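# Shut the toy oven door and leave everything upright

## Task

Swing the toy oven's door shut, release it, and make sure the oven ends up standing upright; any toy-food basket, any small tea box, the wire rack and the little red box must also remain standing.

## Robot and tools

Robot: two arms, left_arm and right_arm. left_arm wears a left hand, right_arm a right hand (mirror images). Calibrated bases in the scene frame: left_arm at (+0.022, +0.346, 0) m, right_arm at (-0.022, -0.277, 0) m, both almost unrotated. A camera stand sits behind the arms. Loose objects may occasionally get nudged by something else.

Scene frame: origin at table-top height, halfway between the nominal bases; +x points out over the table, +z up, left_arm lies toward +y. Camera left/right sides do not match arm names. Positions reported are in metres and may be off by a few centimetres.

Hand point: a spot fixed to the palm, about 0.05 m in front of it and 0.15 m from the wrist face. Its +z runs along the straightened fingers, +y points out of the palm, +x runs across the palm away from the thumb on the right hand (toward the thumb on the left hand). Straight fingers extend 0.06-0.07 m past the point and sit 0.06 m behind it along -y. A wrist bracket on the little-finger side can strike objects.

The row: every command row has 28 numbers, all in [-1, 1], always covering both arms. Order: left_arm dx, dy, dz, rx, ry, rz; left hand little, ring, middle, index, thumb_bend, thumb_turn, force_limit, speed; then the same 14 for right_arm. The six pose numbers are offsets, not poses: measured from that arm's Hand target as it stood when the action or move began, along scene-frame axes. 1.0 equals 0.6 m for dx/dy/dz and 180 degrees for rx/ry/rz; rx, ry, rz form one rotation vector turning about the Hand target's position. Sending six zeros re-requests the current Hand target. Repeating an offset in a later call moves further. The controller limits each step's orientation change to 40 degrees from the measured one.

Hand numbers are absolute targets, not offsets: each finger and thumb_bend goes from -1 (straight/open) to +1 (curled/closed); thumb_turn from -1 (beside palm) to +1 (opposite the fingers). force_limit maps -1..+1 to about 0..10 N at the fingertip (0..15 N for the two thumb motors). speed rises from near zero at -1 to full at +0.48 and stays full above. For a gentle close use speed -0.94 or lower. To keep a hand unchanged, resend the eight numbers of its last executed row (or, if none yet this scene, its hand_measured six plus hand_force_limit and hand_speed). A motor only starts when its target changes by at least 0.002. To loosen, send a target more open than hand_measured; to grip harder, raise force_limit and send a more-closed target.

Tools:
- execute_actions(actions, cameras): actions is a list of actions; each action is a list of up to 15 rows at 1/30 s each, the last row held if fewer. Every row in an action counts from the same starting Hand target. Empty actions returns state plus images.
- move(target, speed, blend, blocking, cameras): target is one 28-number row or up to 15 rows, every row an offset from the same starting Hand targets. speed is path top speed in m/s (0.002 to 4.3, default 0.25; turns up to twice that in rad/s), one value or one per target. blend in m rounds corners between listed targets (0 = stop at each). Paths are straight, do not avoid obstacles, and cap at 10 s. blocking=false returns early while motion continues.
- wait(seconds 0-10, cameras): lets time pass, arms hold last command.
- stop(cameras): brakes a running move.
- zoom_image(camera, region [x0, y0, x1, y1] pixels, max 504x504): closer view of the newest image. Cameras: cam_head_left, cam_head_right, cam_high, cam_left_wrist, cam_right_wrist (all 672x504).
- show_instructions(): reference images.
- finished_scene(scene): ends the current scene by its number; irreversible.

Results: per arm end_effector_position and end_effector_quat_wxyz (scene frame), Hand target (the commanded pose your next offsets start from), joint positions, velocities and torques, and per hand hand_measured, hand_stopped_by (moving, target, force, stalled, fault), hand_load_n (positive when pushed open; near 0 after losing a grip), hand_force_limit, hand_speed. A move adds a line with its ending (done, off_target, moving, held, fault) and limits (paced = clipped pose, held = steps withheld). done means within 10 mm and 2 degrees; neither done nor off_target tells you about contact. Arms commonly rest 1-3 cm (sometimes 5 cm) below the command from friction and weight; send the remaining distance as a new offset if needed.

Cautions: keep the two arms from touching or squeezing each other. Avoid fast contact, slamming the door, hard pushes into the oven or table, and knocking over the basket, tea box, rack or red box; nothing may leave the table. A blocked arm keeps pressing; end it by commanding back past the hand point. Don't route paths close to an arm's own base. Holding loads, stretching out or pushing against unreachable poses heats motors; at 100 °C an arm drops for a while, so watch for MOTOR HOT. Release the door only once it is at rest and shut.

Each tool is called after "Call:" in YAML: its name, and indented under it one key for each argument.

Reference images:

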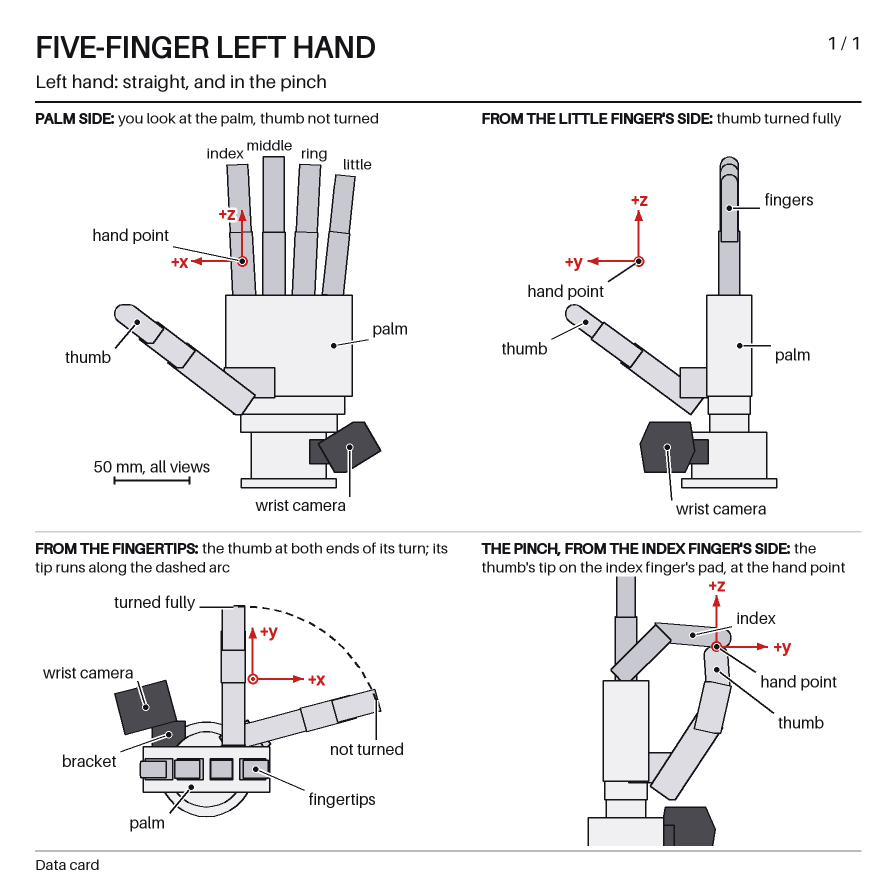

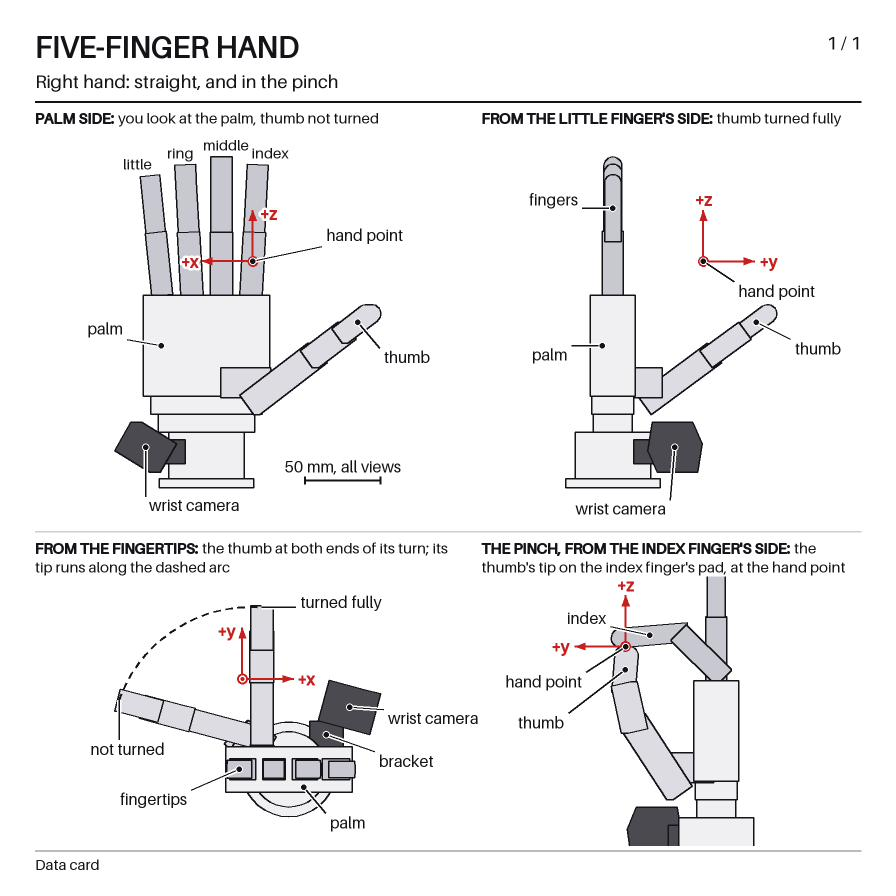

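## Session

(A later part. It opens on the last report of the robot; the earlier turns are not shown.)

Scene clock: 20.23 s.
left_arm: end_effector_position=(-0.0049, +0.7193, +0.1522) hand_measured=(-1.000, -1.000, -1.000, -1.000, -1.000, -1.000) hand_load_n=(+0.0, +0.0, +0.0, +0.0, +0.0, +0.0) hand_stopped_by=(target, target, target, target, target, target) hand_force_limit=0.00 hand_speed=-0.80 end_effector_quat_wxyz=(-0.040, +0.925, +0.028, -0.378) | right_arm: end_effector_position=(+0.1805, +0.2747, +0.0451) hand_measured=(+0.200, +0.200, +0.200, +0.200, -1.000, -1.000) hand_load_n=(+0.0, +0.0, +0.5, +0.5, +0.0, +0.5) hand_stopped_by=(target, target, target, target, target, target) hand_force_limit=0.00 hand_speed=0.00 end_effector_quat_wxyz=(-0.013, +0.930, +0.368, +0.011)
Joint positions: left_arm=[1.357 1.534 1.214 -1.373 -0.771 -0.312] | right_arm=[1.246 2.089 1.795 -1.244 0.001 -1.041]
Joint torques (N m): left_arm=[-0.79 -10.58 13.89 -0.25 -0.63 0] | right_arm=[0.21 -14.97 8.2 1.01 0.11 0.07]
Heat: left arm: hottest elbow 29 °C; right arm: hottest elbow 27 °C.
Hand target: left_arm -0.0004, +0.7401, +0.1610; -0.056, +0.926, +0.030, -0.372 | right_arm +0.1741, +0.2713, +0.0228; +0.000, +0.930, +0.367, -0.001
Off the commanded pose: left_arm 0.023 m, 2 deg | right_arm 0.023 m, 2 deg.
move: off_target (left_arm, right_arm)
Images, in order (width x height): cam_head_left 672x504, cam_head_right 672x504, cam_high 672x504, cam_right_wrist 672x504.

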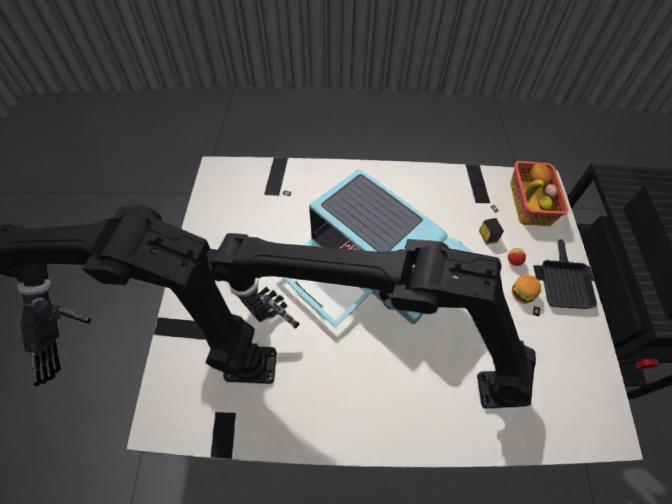

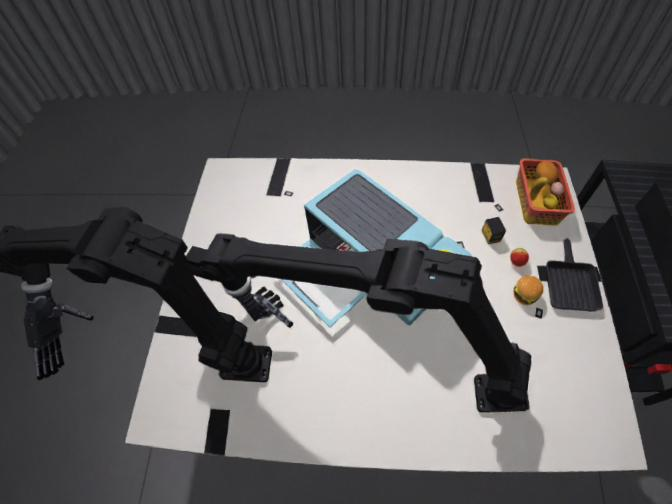

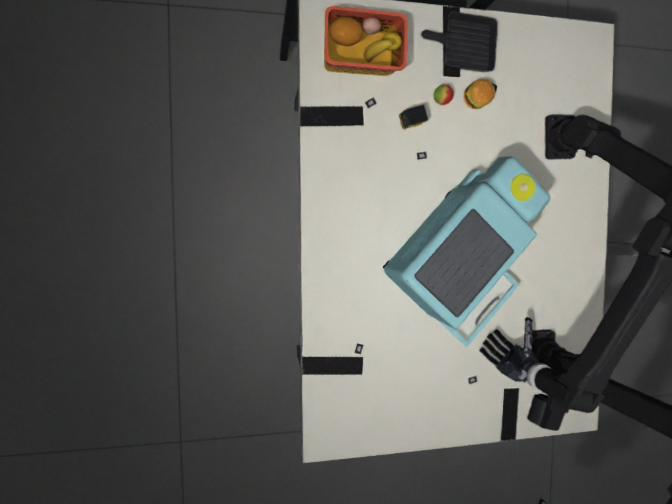

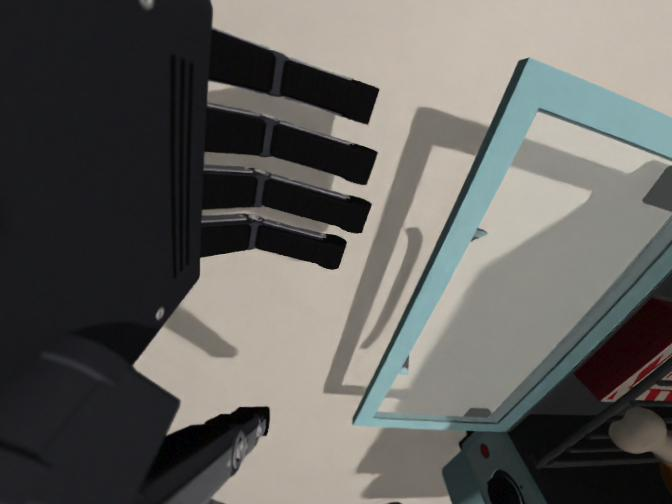

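Call:
move:
  target: [0,0,0,0,0,0,-1,-1,-1,-1,-1,-1,0,-0.8, 0.067,-0.064,0.01,0,0,0,0.2,0.2,0.2,0.2,-1,-1,0,0]
  speed: 0.08
  cameras: ["cam_right_wrist","cam_high","cam_head_left","cam_head_right"]

Call:
zoom_image:
  camera: "cam_head_left"
  region: [210, 240, 390, 370]

Call:
zoom_image:
  camera: "cam_high"
  region: [430, 250, 600, 400]

Scene clock: 23.80 s.
left_arm: end_effector_position=(-0.0049, +0.7193, +0.1522) hand_measured=(-1.000, -1.000, -1.000, -1.000, -1.000, -1.000) hand_load_n=(+0.0, +0.0, +0.0, +0.0, +0.0, +0.0) hand_stopped_by=(target, target, target, target, target, target) hand_force_limit=0.00 hand_speed=-0.80 end_effector_quat_wxyz=(-0.040, +0.925, +0.028, -0.378) | right_arm: end_effector_position=(+0.2131, +0.2357, +0.0291) hand_measured=(+0.200, +0.200, +0.200, +0.200, -1.000, -1.000) hand_load_n=(+0.0, +0.0, -0.5, +0.0, +0.0, +0.0) hand_stopped_by=(target, target, target, target, target, target) hand_force_limit=0.00 hand_speed=0.00 end_effector_quat_wxyz=(+0.002, +0.932, +0.364, -0.001)
Joint positions: left_arm=[1.357 1.534 1.214 -1.373 -0.771 -0.312] | right_arm=[1.177 2.063 1.702 -1.215 0.001 -1.102]
Joint torques (N m): left_arm=[-0.79 -10.64 13.9 -0.24 -0.63 0] | right_arm=[-0.62 -17.32 7.82 0.92 0.14 -0.11]
Heat: left arm: hottest elbow 30 °C; right arm: hottest shoulder 27 °C.
Hand target: left_arm -0.0004, +0.7401, +0.1610; -0.056, +0.926, +0.030, -0.372 | right_arm +0.2141, +0.2328, +0.0287; +0.000, +0.930, +0.367, -0.001
Off the commanded pose: left_arm 0.023 m, 2 deg | right_arm 0.003 m, 0 deg.
move: off_target (left_arm)
Images, in order (width x height): cam_head_left 672x504, cam_head_right 672x504, cam_high 672x504, cam_right_wrist 672x504.

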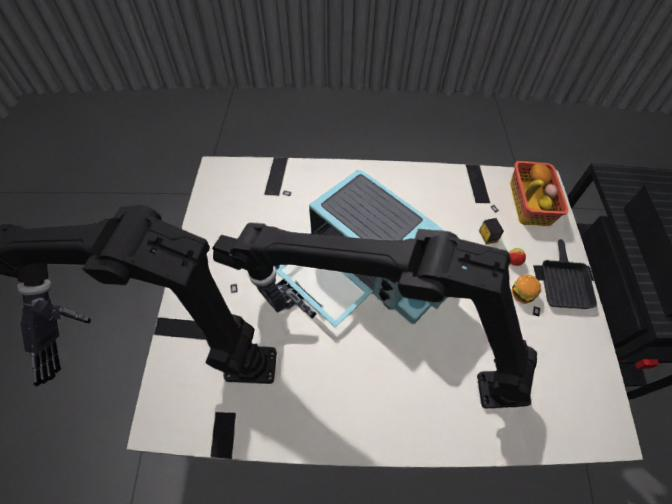

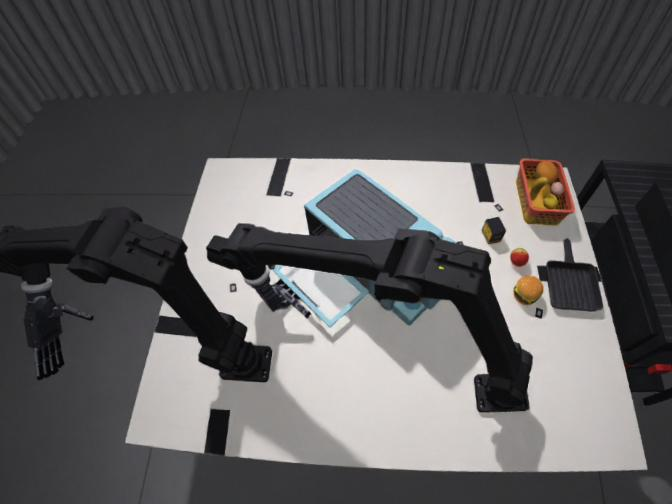

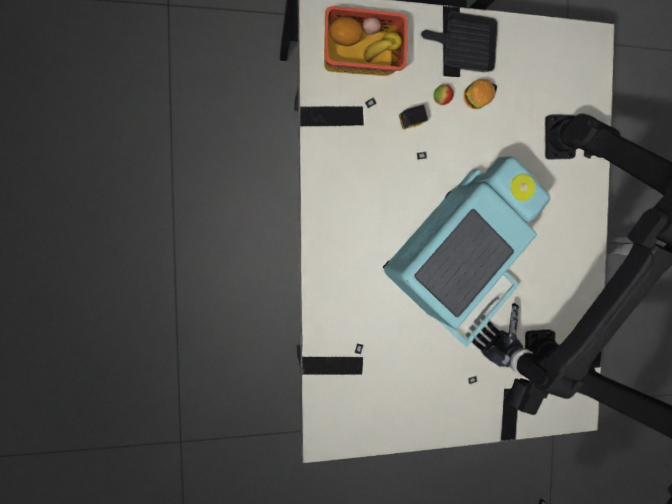

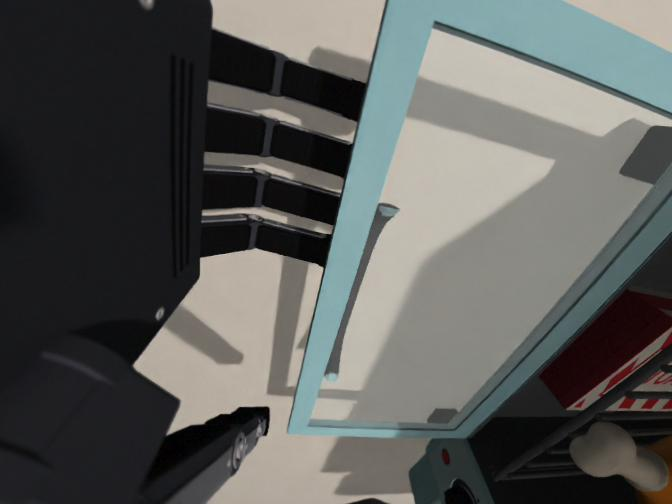

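Scaled by 2.800.

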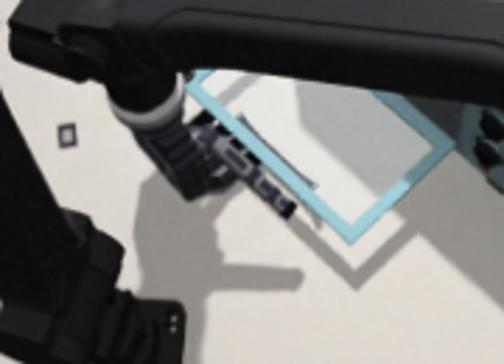

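Scaled by 2.965.

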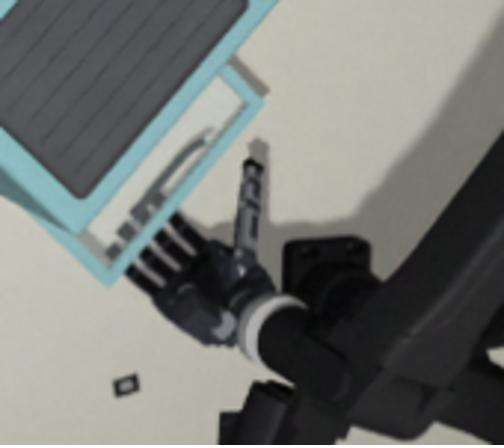

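Call:
move:
  target:
    - [0,0,0,0,0,0,-1,-1,-1,-1,-1,-1,0,-0.8, 0.0136,-0.0147,0.0,0,0,0,0.2,0.2,0.2,0.2,-1,-1,0,0]
    - [0,0,0,0,0,0,-1,-1,-1,-1,-1,-1,0,-0.8, 0.0136,-0.0147,0.06,0,0,0,0.2,0.2,0.2,0.2,-1,-1,0,0]
  speed: 0.08
  cameras: ["cam_right_wrist","cam_high","cam_head_left","cam_head_right"]

Call:
zoom_image:
  camera: "cam_head_left"
  region: [210, 240, 390, 370]

Call:
zoom_image:
  camera: "cam_high"
  region: [430, 250, 600, 400]

Scene clock: 26.27 s.
left_arm: end_effector_position=(-0.0049, +0.7193, +0.1522) hand_measured=(-1.000, -1.000, -1.000, -1.000, -1.000, -1.000) hand_load_n=(+0.0, +0.0, +0.0, +0.0, +0.5, +0.0) hand_stopped_by=(target, target, target, target, target, target) hand_force_limit=0.00 hand_speed=-0.80 end_effector_quat_wxyz=(-0.040, +0.925, +0.028, -0.378) | right_arm: end_effector_position=(+0.2128, +0.2190, +0.0506) hand_measured=(+0.200, +0.200, +0.200, +0.200, -1.000, -1.000) hand_load_n=(+0.0, +0.0, +0.0, +1.0, +0.0, +0.0) hand_stopped_by=(target, target, target, target, target, target) hand_force_limit=0.00 hand_speed=0.00 end_effector_quat_wxyz=(+0.008, +0.930, +0.368, -0.009)
Joint positions: left_arm=[1.357 1.534 1.214 -1.373 -0.771 -0.312] | right_arm=[1.167 2.017 1.682 -1.261 -0.003 -1.121]
Joint torques (N m): left_arm=[-0.79 -10.64 13.9 -0.24 -0.63 0] | right_arm=[-1.14 -16.79 11.63 -0.16 0.31 -0.12]
Heat: left arm: hottest elbow 30 °C; right arm: hottest shoulder 27 °C.
Hand target: left_arm -0.0004, +0.7401, +0.1610; -0.056, +0.926, +0.030, -0.372 | right_arm +0.2223, +0.2241, +0.0647; +0.000, +0.930, +0.367, -0.001
Off the commanded pose: left_arm 0.023 m, 2 deg | right_arm 0.018 m, 1 deg.
move: off_target (left_arm, right_arm)
Images, in order (width x height): cam_head_left 672x504, cam_head_right 672x504, cam_high 672x504, cam_right_wrist 672x504.

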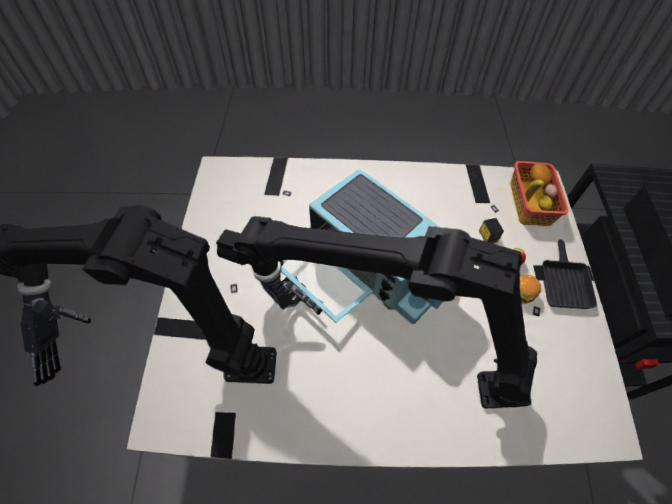

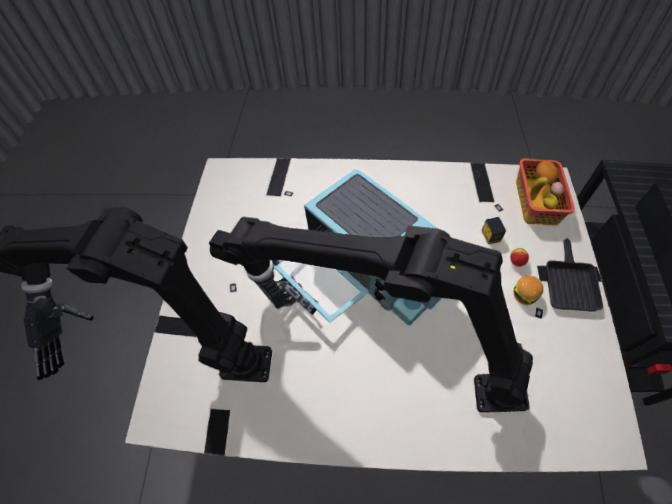

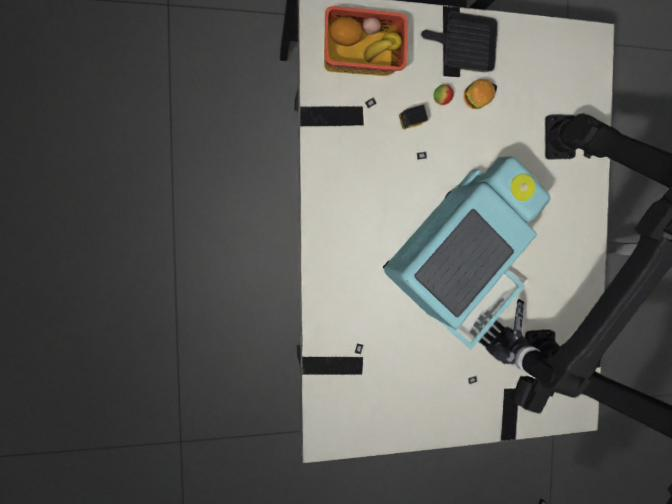

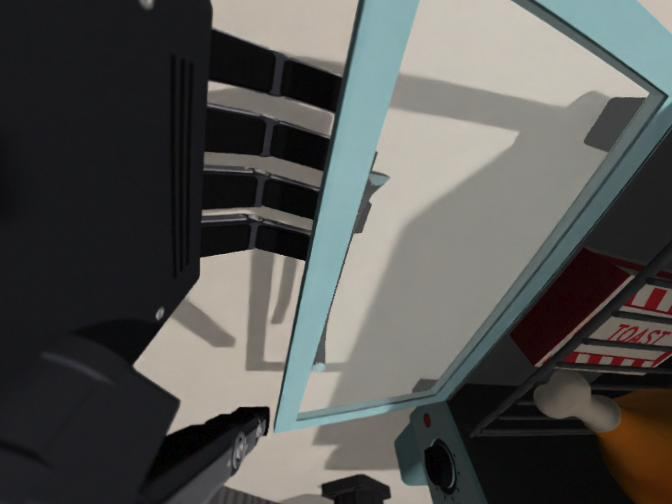

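Scaled by 2.800.

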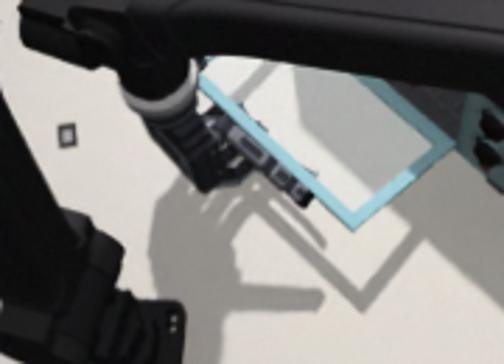

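Scaled by 2.965.

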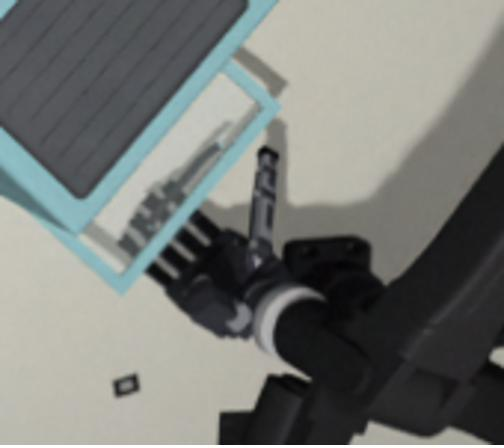

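Call:
move:
  target:
    - [0,0,0,0,0,0,-1,-1,-1,-1,-1,-1,0,-0.8, 0.008,-0.009,0.05,0,0,0,0.2,0.2,0.2,0.2,-1,-1,0,0]
    - [0,0,0,0,0,0,-1,-1,-1,-1,-1,-1,0,-0.8, 0.034,-0.037,0.125,0,0,0,0.2,0.2,0.2,0.2,-1,-1,0,0]
  speed: 0.1
  blend: 0.02
  cameras: ["cam_right_wrist","cam_high","cam_head_left","cam_head_right"]

Call:
zoom_image:
  camera: "cam_head_left"
  region: [210, 240, 390, 370]

Call:
zoom_image:
  camera: "cam_high"
  region: [430, 250, 600, 400]

Scene clock: 27.97 s.
left_arm: end_effector_position=(-0.0049, +0.7193, +0.1522) hand_measured=(-1.000, -1.000, -1.000, -1.000, -1.000, -1.000) hand_load_n=(+0.0, +0.0, +0.0, +0.0, +0.0, +0.0) hand_stopped_by=(target, target, target, target, target, target) hand_force_limit=0.00 hand_speed=-0.80 end_effector_quat_wxyz=(-0.040, +0.925, +0.028, -0.378) | right_arm: end_effector_position=(+0.2316, +0.1879, +0.1178) hand_measured=(+0.200, +0.200, +0.200, +0.200, -1.000, -1.000) hand_load_n=(+0.0, +0.0, +0.0, +1.0, +0.0, +0.0) hand_stopped_by=(target, target, target, target, target, target) hand_force_limit=0.00 hand_speed=0.00 end_effector_quat_wxyz=(+0.018, +0.931, +0.364, -0.020)
Joint positions: left_arm=[1.357 1.534 1.214 -1.373 -0.771 -0.312] | right_arm=[1.117 1.934 1.729 -1.42 -0.003 -1.164]
Joint torques (N m): left_arm=[-0.79 -10.64 13.9 -0.24 -0.63 0] | right_arm=[-0.73 -16.03 14.28 -0.06 0.32 -0.18]
Heat: left arm: hottest elbow 31 °C; right arm: hottest elbow 28 °C.
Hand target: left_arm -0.0004, +0.7401, +0.1610; -0.056, +0.926, +0.030, -0.372 | right_arm +0.2428, +0.2019, +0.1396; +0.000, +0.930, +0.367, -0.001
Off the commanded pose: left_arm 0.023 m, 2 deg | right_arm 0.028 m, 3 deg.
move: off_target (left_arm, right_arm); blend cut to 0.0154 m at target 1
Images, in order (width x height): cam_head_left 672x504, cam_head_right 672x504, cam_high 672x504, cam_right_wrist 672x504.

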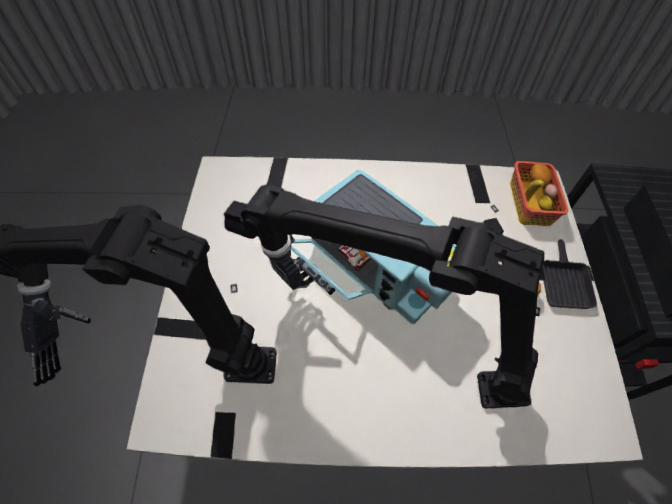

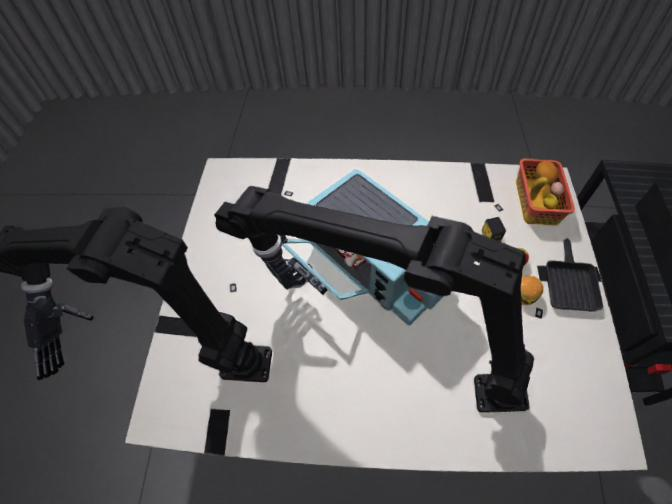

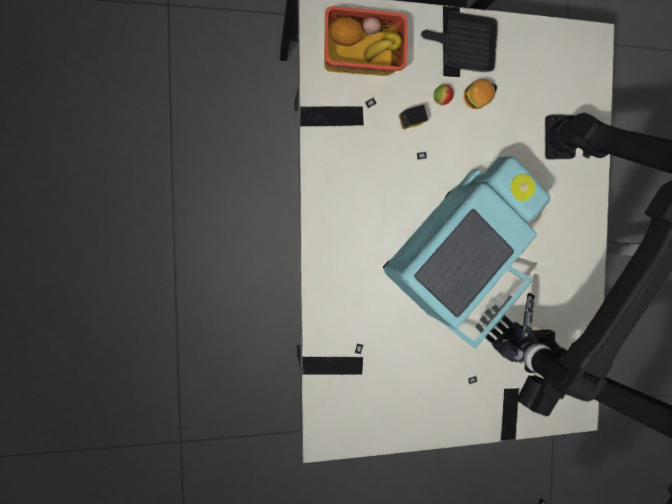

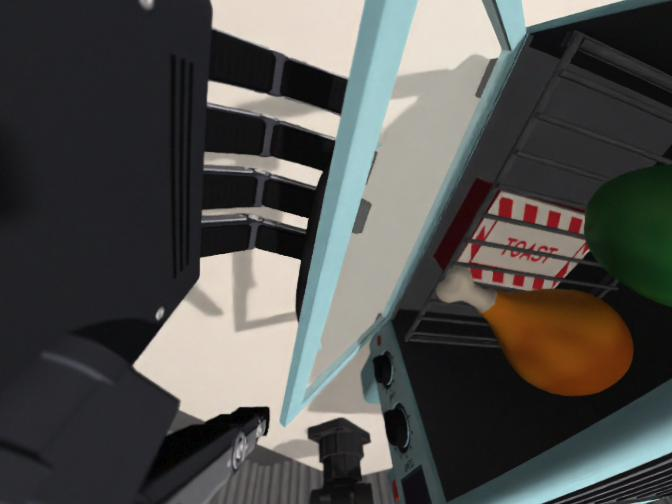

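Scaled by 2.800.

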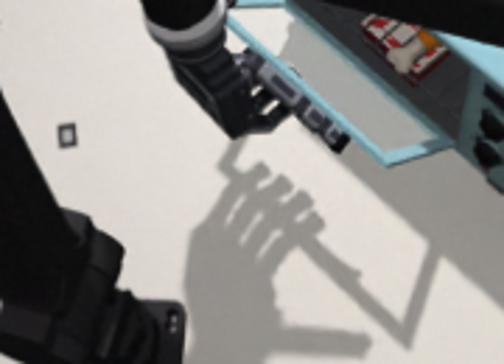

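Scaled by 2.965.

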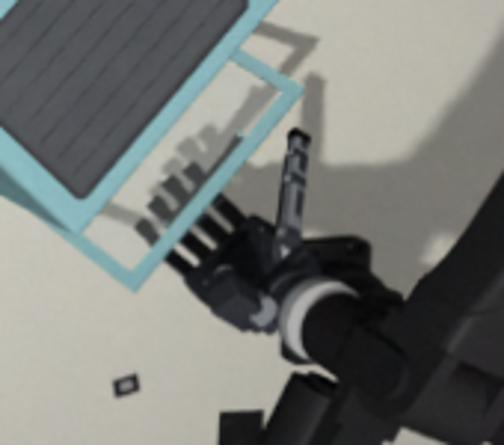

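Call:
zoom_image:
  camera: "cam_right_wrist"
  region: [200, 60, 480, 340]

Call:
zoom_image:
  camera: "cam_high"
  region: [460, 290, 560, 370]

Scaled by 1.800.

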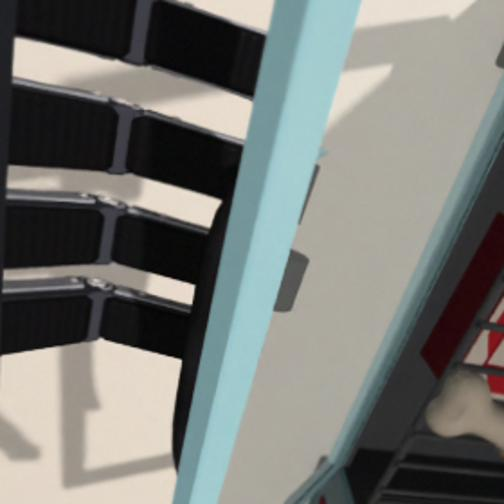

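Scaled by 5.040.

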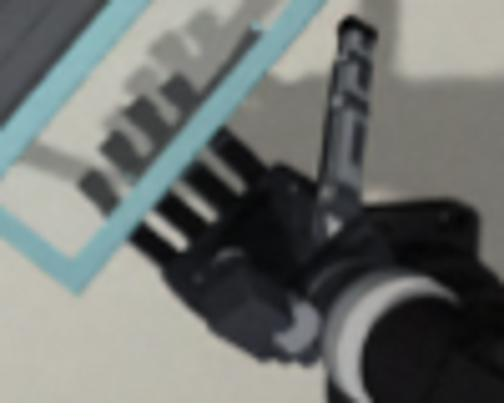

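Call:
move:
  target:
    - [0,0,0,0,0,0,-1,-1,-1,-1,-1,-1,0,-0.8, 0.045,-0.049,0.05,0,0,0,0.2,0.2,0.2,0.2,-1,-1,0,0]
    - [0,0,0,0,0,0,-1,-1,-1,-1,-1,-1,0,-0.8, 0.079,-0.086,0.05,0,0,0,0.2,0.2,0.2,0.2,-1,-1,0,0]
  speed: 0.1
  blend: 0.02
  cameras: ["cam_right_wrist","cam_high","cam_head_left","cam_head_right"]

Call:
zoom_image:
  camera: "cam_head_left"
  region: [240, 200, 420, 330]

Call:
zoom_image:
  camera: "cam_high"
  region: [430, 250, 600, 400]

Scene clock: 30.60 s.
left_arm: end_effector_position=(-0.0049, +0.7193, +0.1522) hand_measured=(-1.000, -1.000, -1.000, -1.000, -1.000, -1.000) hand_load_n=(+0.0, +0.0, +0.0, +0.0, +0.0, +0.0) hand_stopped_by=(target, target, target, target, target, target) hand_force_limit=0.00 hand_speed=-0.80 end_effector_quat_wxyz=(-0.040, +0.925, +0.028, -0.378) | right_arm: end_effector_position=(+0.2840, +0.1463, +0.1575) hand_measured=(+0.200, +0.200, +0.200, +0.200, -1.000, -1.000) hand_load_n=(+0.0, +0.0, +0.5, +0.0, -0.5, +0.0) hand_stopped_by=(target, target, target, target, target, target) hand_force_limit=0.00 hand_speed=0.00 end_effector_quat_wxyz=(+0.007, +0.931, +0.364, -0.011)
Joint positions: left_arm=[1.357 1.534 1.214 -1.373 -0.771 -0.312] | right_arm=[1.002 1.86 1.729 -1.467 -0.002 -1.278]
Joint torques (N m): left_arm=[-0.79 -10.58 13.89 -0.24 -0.63 0] | right_arm=[-0.67 -15.38 11.88 0.16 0.3 -0.15]
Heat: left arm: hottest elbow 31 °C; right arm: hottest elbow 28 °C.
Hand target: left_arm -0.0004, +0.7401, +0.1610; -0.056, +0.926, +0.030, -0.372 | right_arm +0.2901, +0.1502, +0.1698; +0.000, +0.930, +0.367, -0.001
Off the commanded pose: left_arm 0.023 m, 2 deg | right_arm 0.014 m, 1 deg.
move: off_target (left_arm, right_arm); blend cut to 0.0151 m at target 1
Images, in order (width x height): cam_head_left 672x504, cam_head_right 672x504, cam_high 672x504, cam_right_wrist 672x504.

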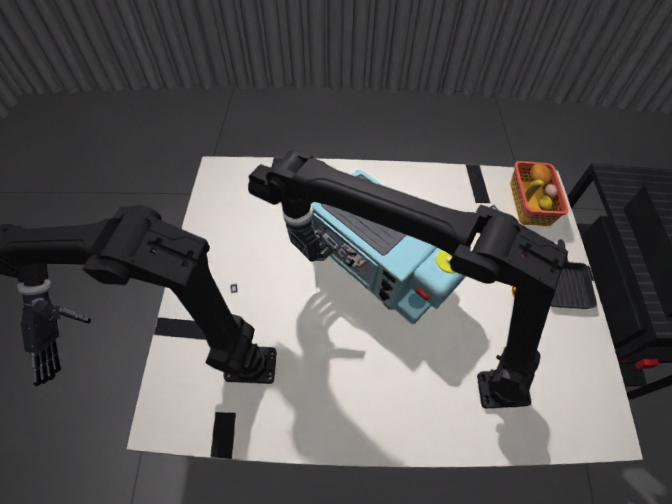

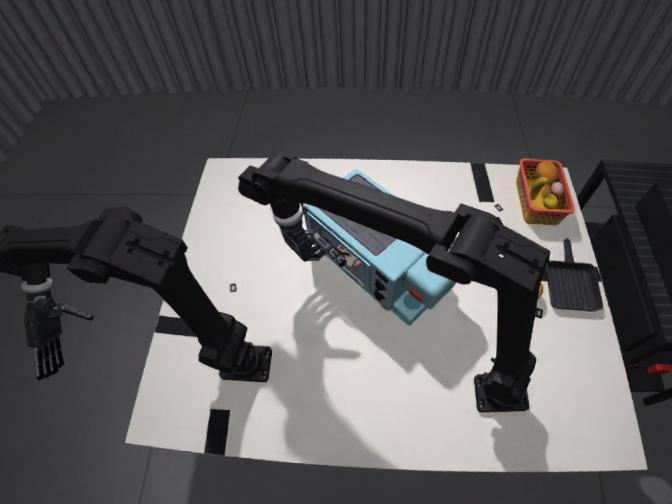

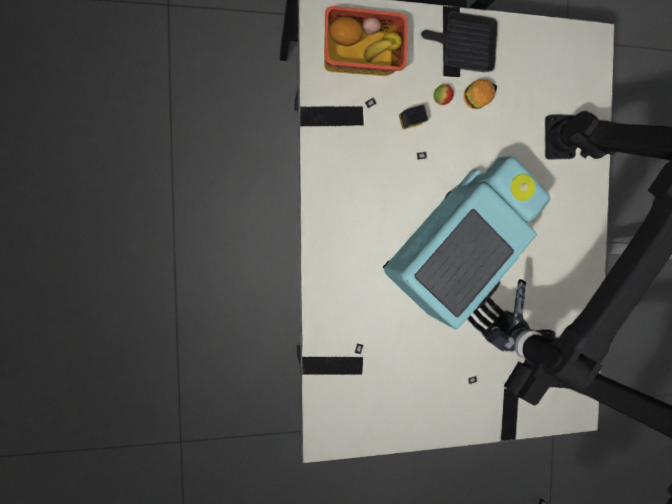

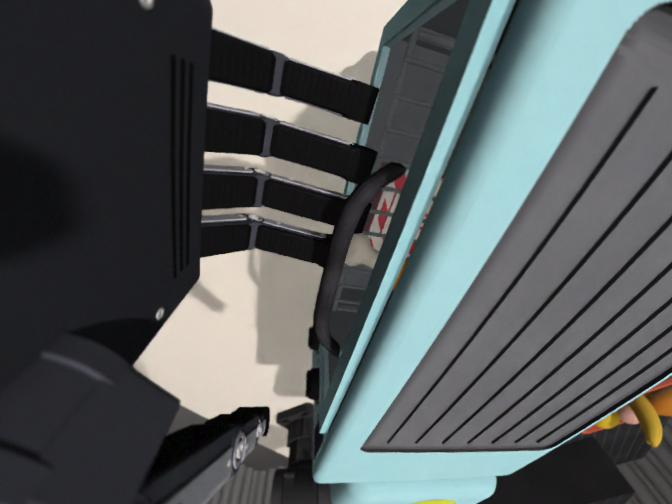

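Scaled by 2.800.

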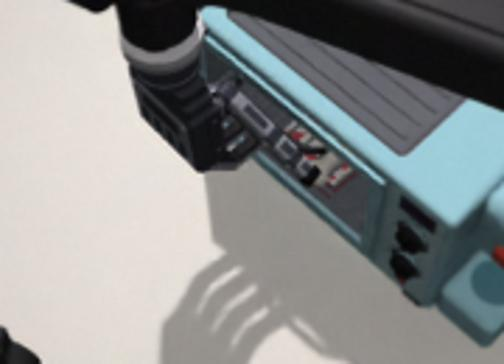

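Scaled by 2.965.

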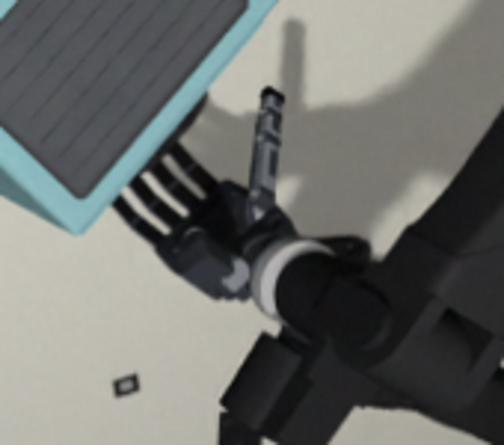

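Call:
move:
  target:
    - [0,0,0,0,0,0,-1,-1,-1,-1,-1,-1,0,-0.8, 0.034,-0.037,0,0,0,0,0.2,0.2,0.2,0.2,-1,-1,0,0]
  speed: 0.08
  cameras: ["cam_right_wrist","cam_high","cam_head_left","cam_head_right"]

Call:
zoom_image:
  camera: "cam_head_left"
  region: [240, 200, 420, 330]

Scene clock: 31.57 s.
left_arm: end_effector_position=(-0.0049, +0.7193, +0.1522) hand_measured=(-1.000, -1.000, -1.000, -1.000, -1.000, -1.000) hand_load_n=(+0.0, +0.0, +0.0, +0.0, +0.0, +0.0) hand_stopped_by=(target, target, target, target, target, target) hand_force_limit=0.00 hand_speed=-0.80 end_effector_quat_wxyz=(-0.040, +0.925, +0.028, -0.378) | right_arm: end_effector_position=(+0.2898, +0.1433, +0.1601) hand_measured=(+0.200, +0.200, +0.200, +0.200, -1.000, -1.000) hand_load_n=(+0.0, +0.0, +3.0, +0.0, +0.0, +0.0) hand_stopped_by=(target, target, target, target, target, target) hand_force_limit=0.00 hand_speed=0.00 end_effector_quat_wxyz=(-0.003, +0.929, +0.369, -0.015)
Joint positions: left_arm=[1.357 1.534 1.214 -1.373 -0.771 -0.312] | right_arm=[0.985 1.852 1.729 -1.467 -0.023 -1.307]
Joint torques (N m): left_arm=[-0.73 -10.58 13.89 -0.24 -0.63 0] | right_arm=[-3.14 -16.21 9.2 0.57 1.16 -0.37]
Heat: left arm: hottest elbow 32 °C; right arm: hottest elbow 28 °C.
Hand target: left_arm -0.0004, +0.7401, +0.1610; -0.056, +0.926, +0.030, -0.372 | right_arm +0.3106, +0.1280, +0.1698; +0.000, +0.930, +0.367, -0.001
Off the commanded pose: left_arm 0.023 m, 2 deg | right_arm 0.028 m, 2 deg.
move: off_target (left_arm, right_arm)
Images, in order (width x height): cam_head_left 672x504, cam_head_right 672x504, cam_high 672x504, cam_right_wrist 672x504.

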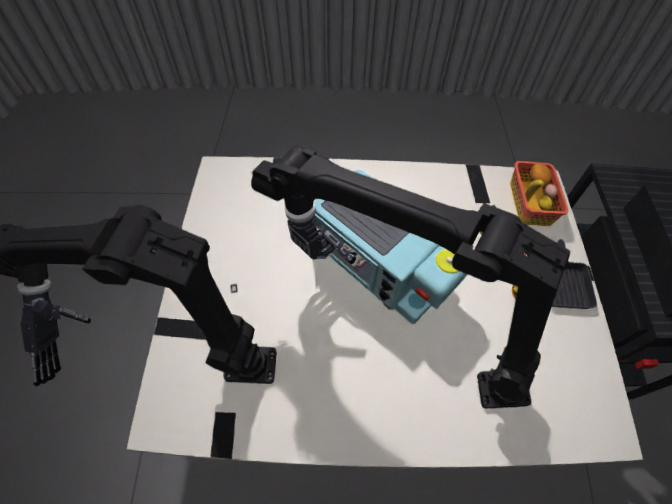

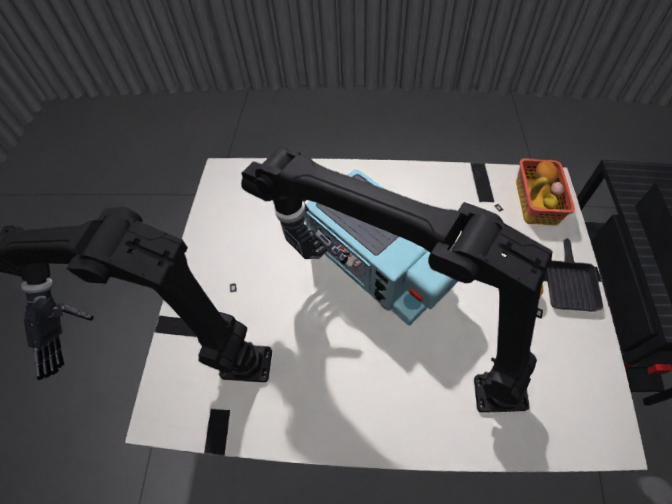

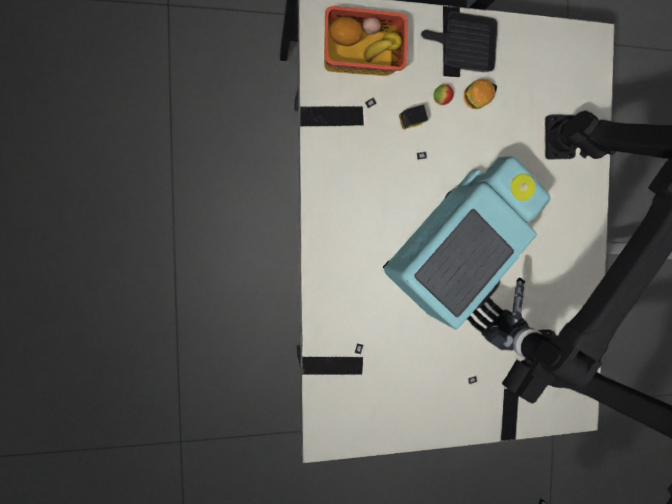

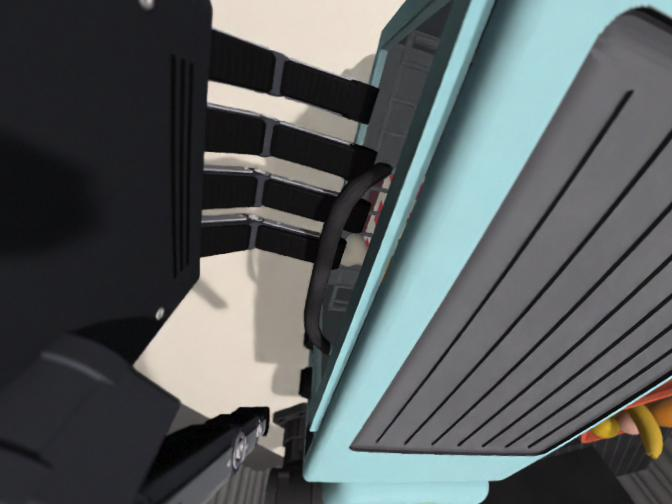

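Scaled by 2.800.

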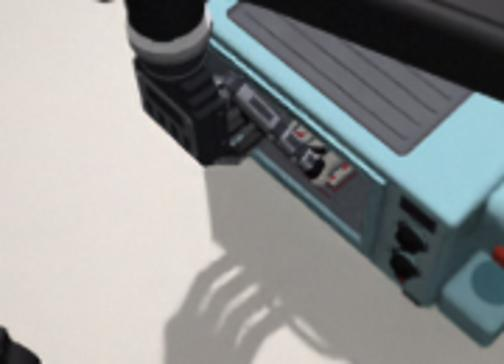

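Call:
move:
  target:
    - [0,0,0,0,0,0,-1,-1,-1,-1,-1,-1,0,-0.8, -0.14,0.15,0,0,0,0,0.2,0.2,0.2,0.2,-1,-1,0,0]
    - [0,0,0,0,0,0,-1,-1,-1,-1,-1,-1,0,-0.8, -0.3,0.1,0.25,0,0,0,0.2,0.2,0.2,0.2,-1,-1,0,0]
  speed: [0.1,0.3]
  blend: 0.02
  cameras: ["cam_right_wrist","cam_high","cam_head_left","cam_head_right"]

Call:
zoom_image:
  camera: "cam_head_left"
  region: [240, 200, 420, 330]

Scene clock: 34.53 s.
left_arm: end_effector_position=(-0.0049, +0.7193, +0.1522) hand_measured=(-1.000, -1.000, -1.000, -1.000, -1.000, -1.000) hand_load_n=(+0.0, +0.0, +0.0, +0.0, +0.0, +0.0) hand_stopped_by=(target, target, target, target, target, target) hand_force_limit=0.00 hand_speed=-0.80 end_effector_quat_wxyz=(-0.040, +0.925, +0.028, -0.378) | right_arm: end_effector_position=(+0.1298, +0.1788, +0.3172) hand_measured=(+0.200, +0.200, +0.200, +0.200, -1.000, -1.000) hand_load_n=(+0.0, +0.0, +0.0, +0.0, +0.0, +0.0) hand_stopped_by=(target, target, target, target, target, target) hand_force_limit=0.00 hand_speed=0.00 end_effector_quat_wxyz=(-0.054, +0.926, +0.372, +0.045)
Joint positions: left_arm=[1.357 1.534 1.214 -1.373 -0.771 -0.312] | right_arm=[1.29 1.672 1.91 -1.669 0.009 -1.009]
Joint torques (N m): left_arm=[-0.73 -10.58 13.89 -0.23 -0.63 0] | right_arm=[-0.03 -11.05 13.03 0.47 0.33 0.03]
Heat: left arm: hottest elbow 32 °C; right arm: hottest shoulder 28 °C.
Hand target: left_arm -0.0004, +0.7401, +0.1610; -0.056, +0.926, +0.030, -0.372 | right_arm +0.1306, +0.1880, +0.3198; +0.000, +0.930, +0.367, -0.001
Off the commanded pose: left_arm 0.023 m, 2 deg | right_arm 0.010 m, 8 deg.
joint sent to its limit (right arm) — joint 4 (wrist pitch), lower limit. The joint targets are off in orientation, not in position.
move: off_target (left_arm, right_arm)
Images, in order (width x height): cam_head_left 672x504, cam_head_right 672x504, cam_high 672x504, cam_right_wrist 672x504.

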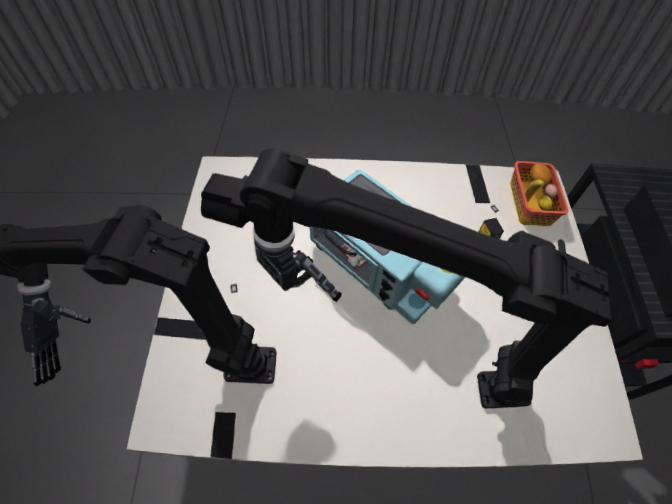

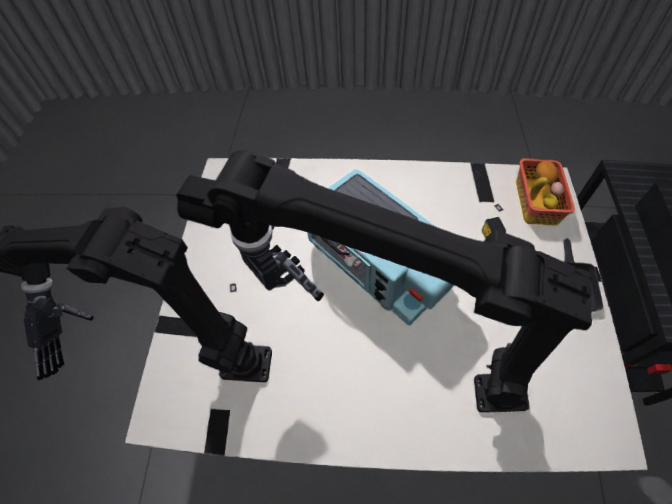

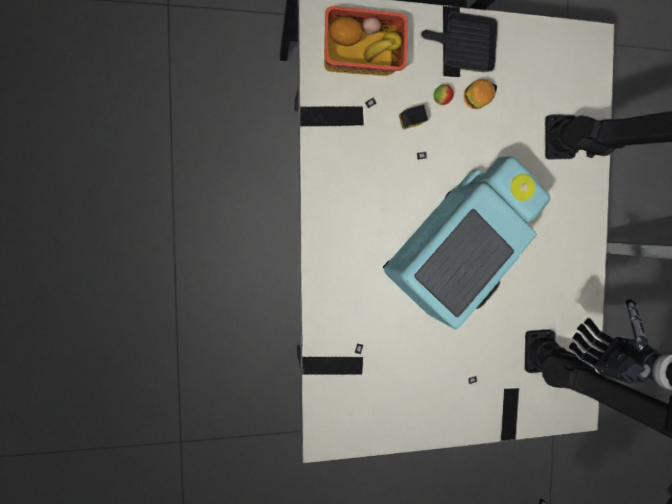

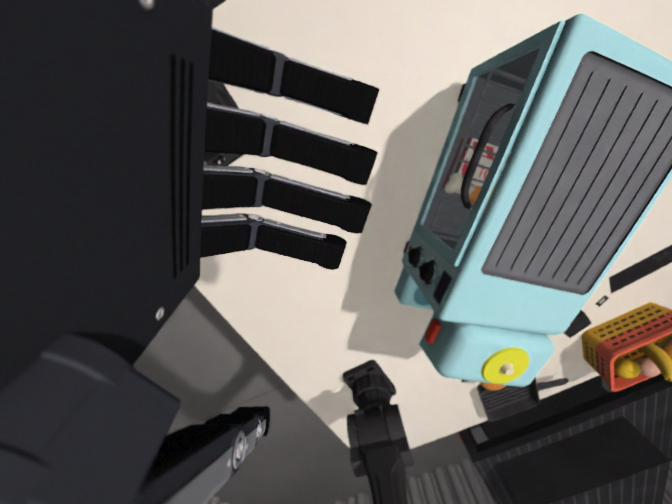

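Scaled by 2.800.

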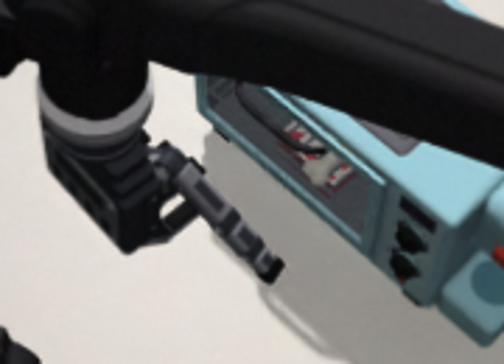

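Call:
zoom_image:
  camera: "cam_right_wrist"
  region: [380, 0, 660, 260]

Call:
finished_scene:
  scene: 1

Scaled by 1.800.

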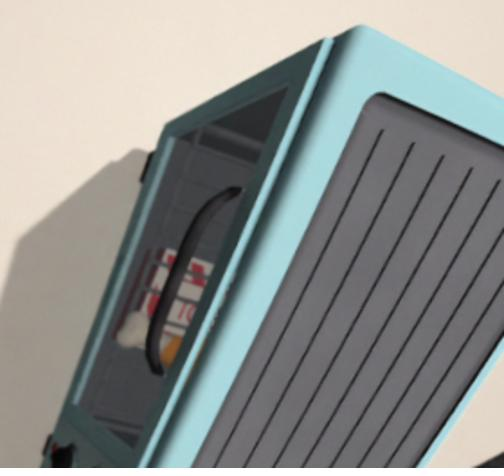

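The scene is finished: the task was done.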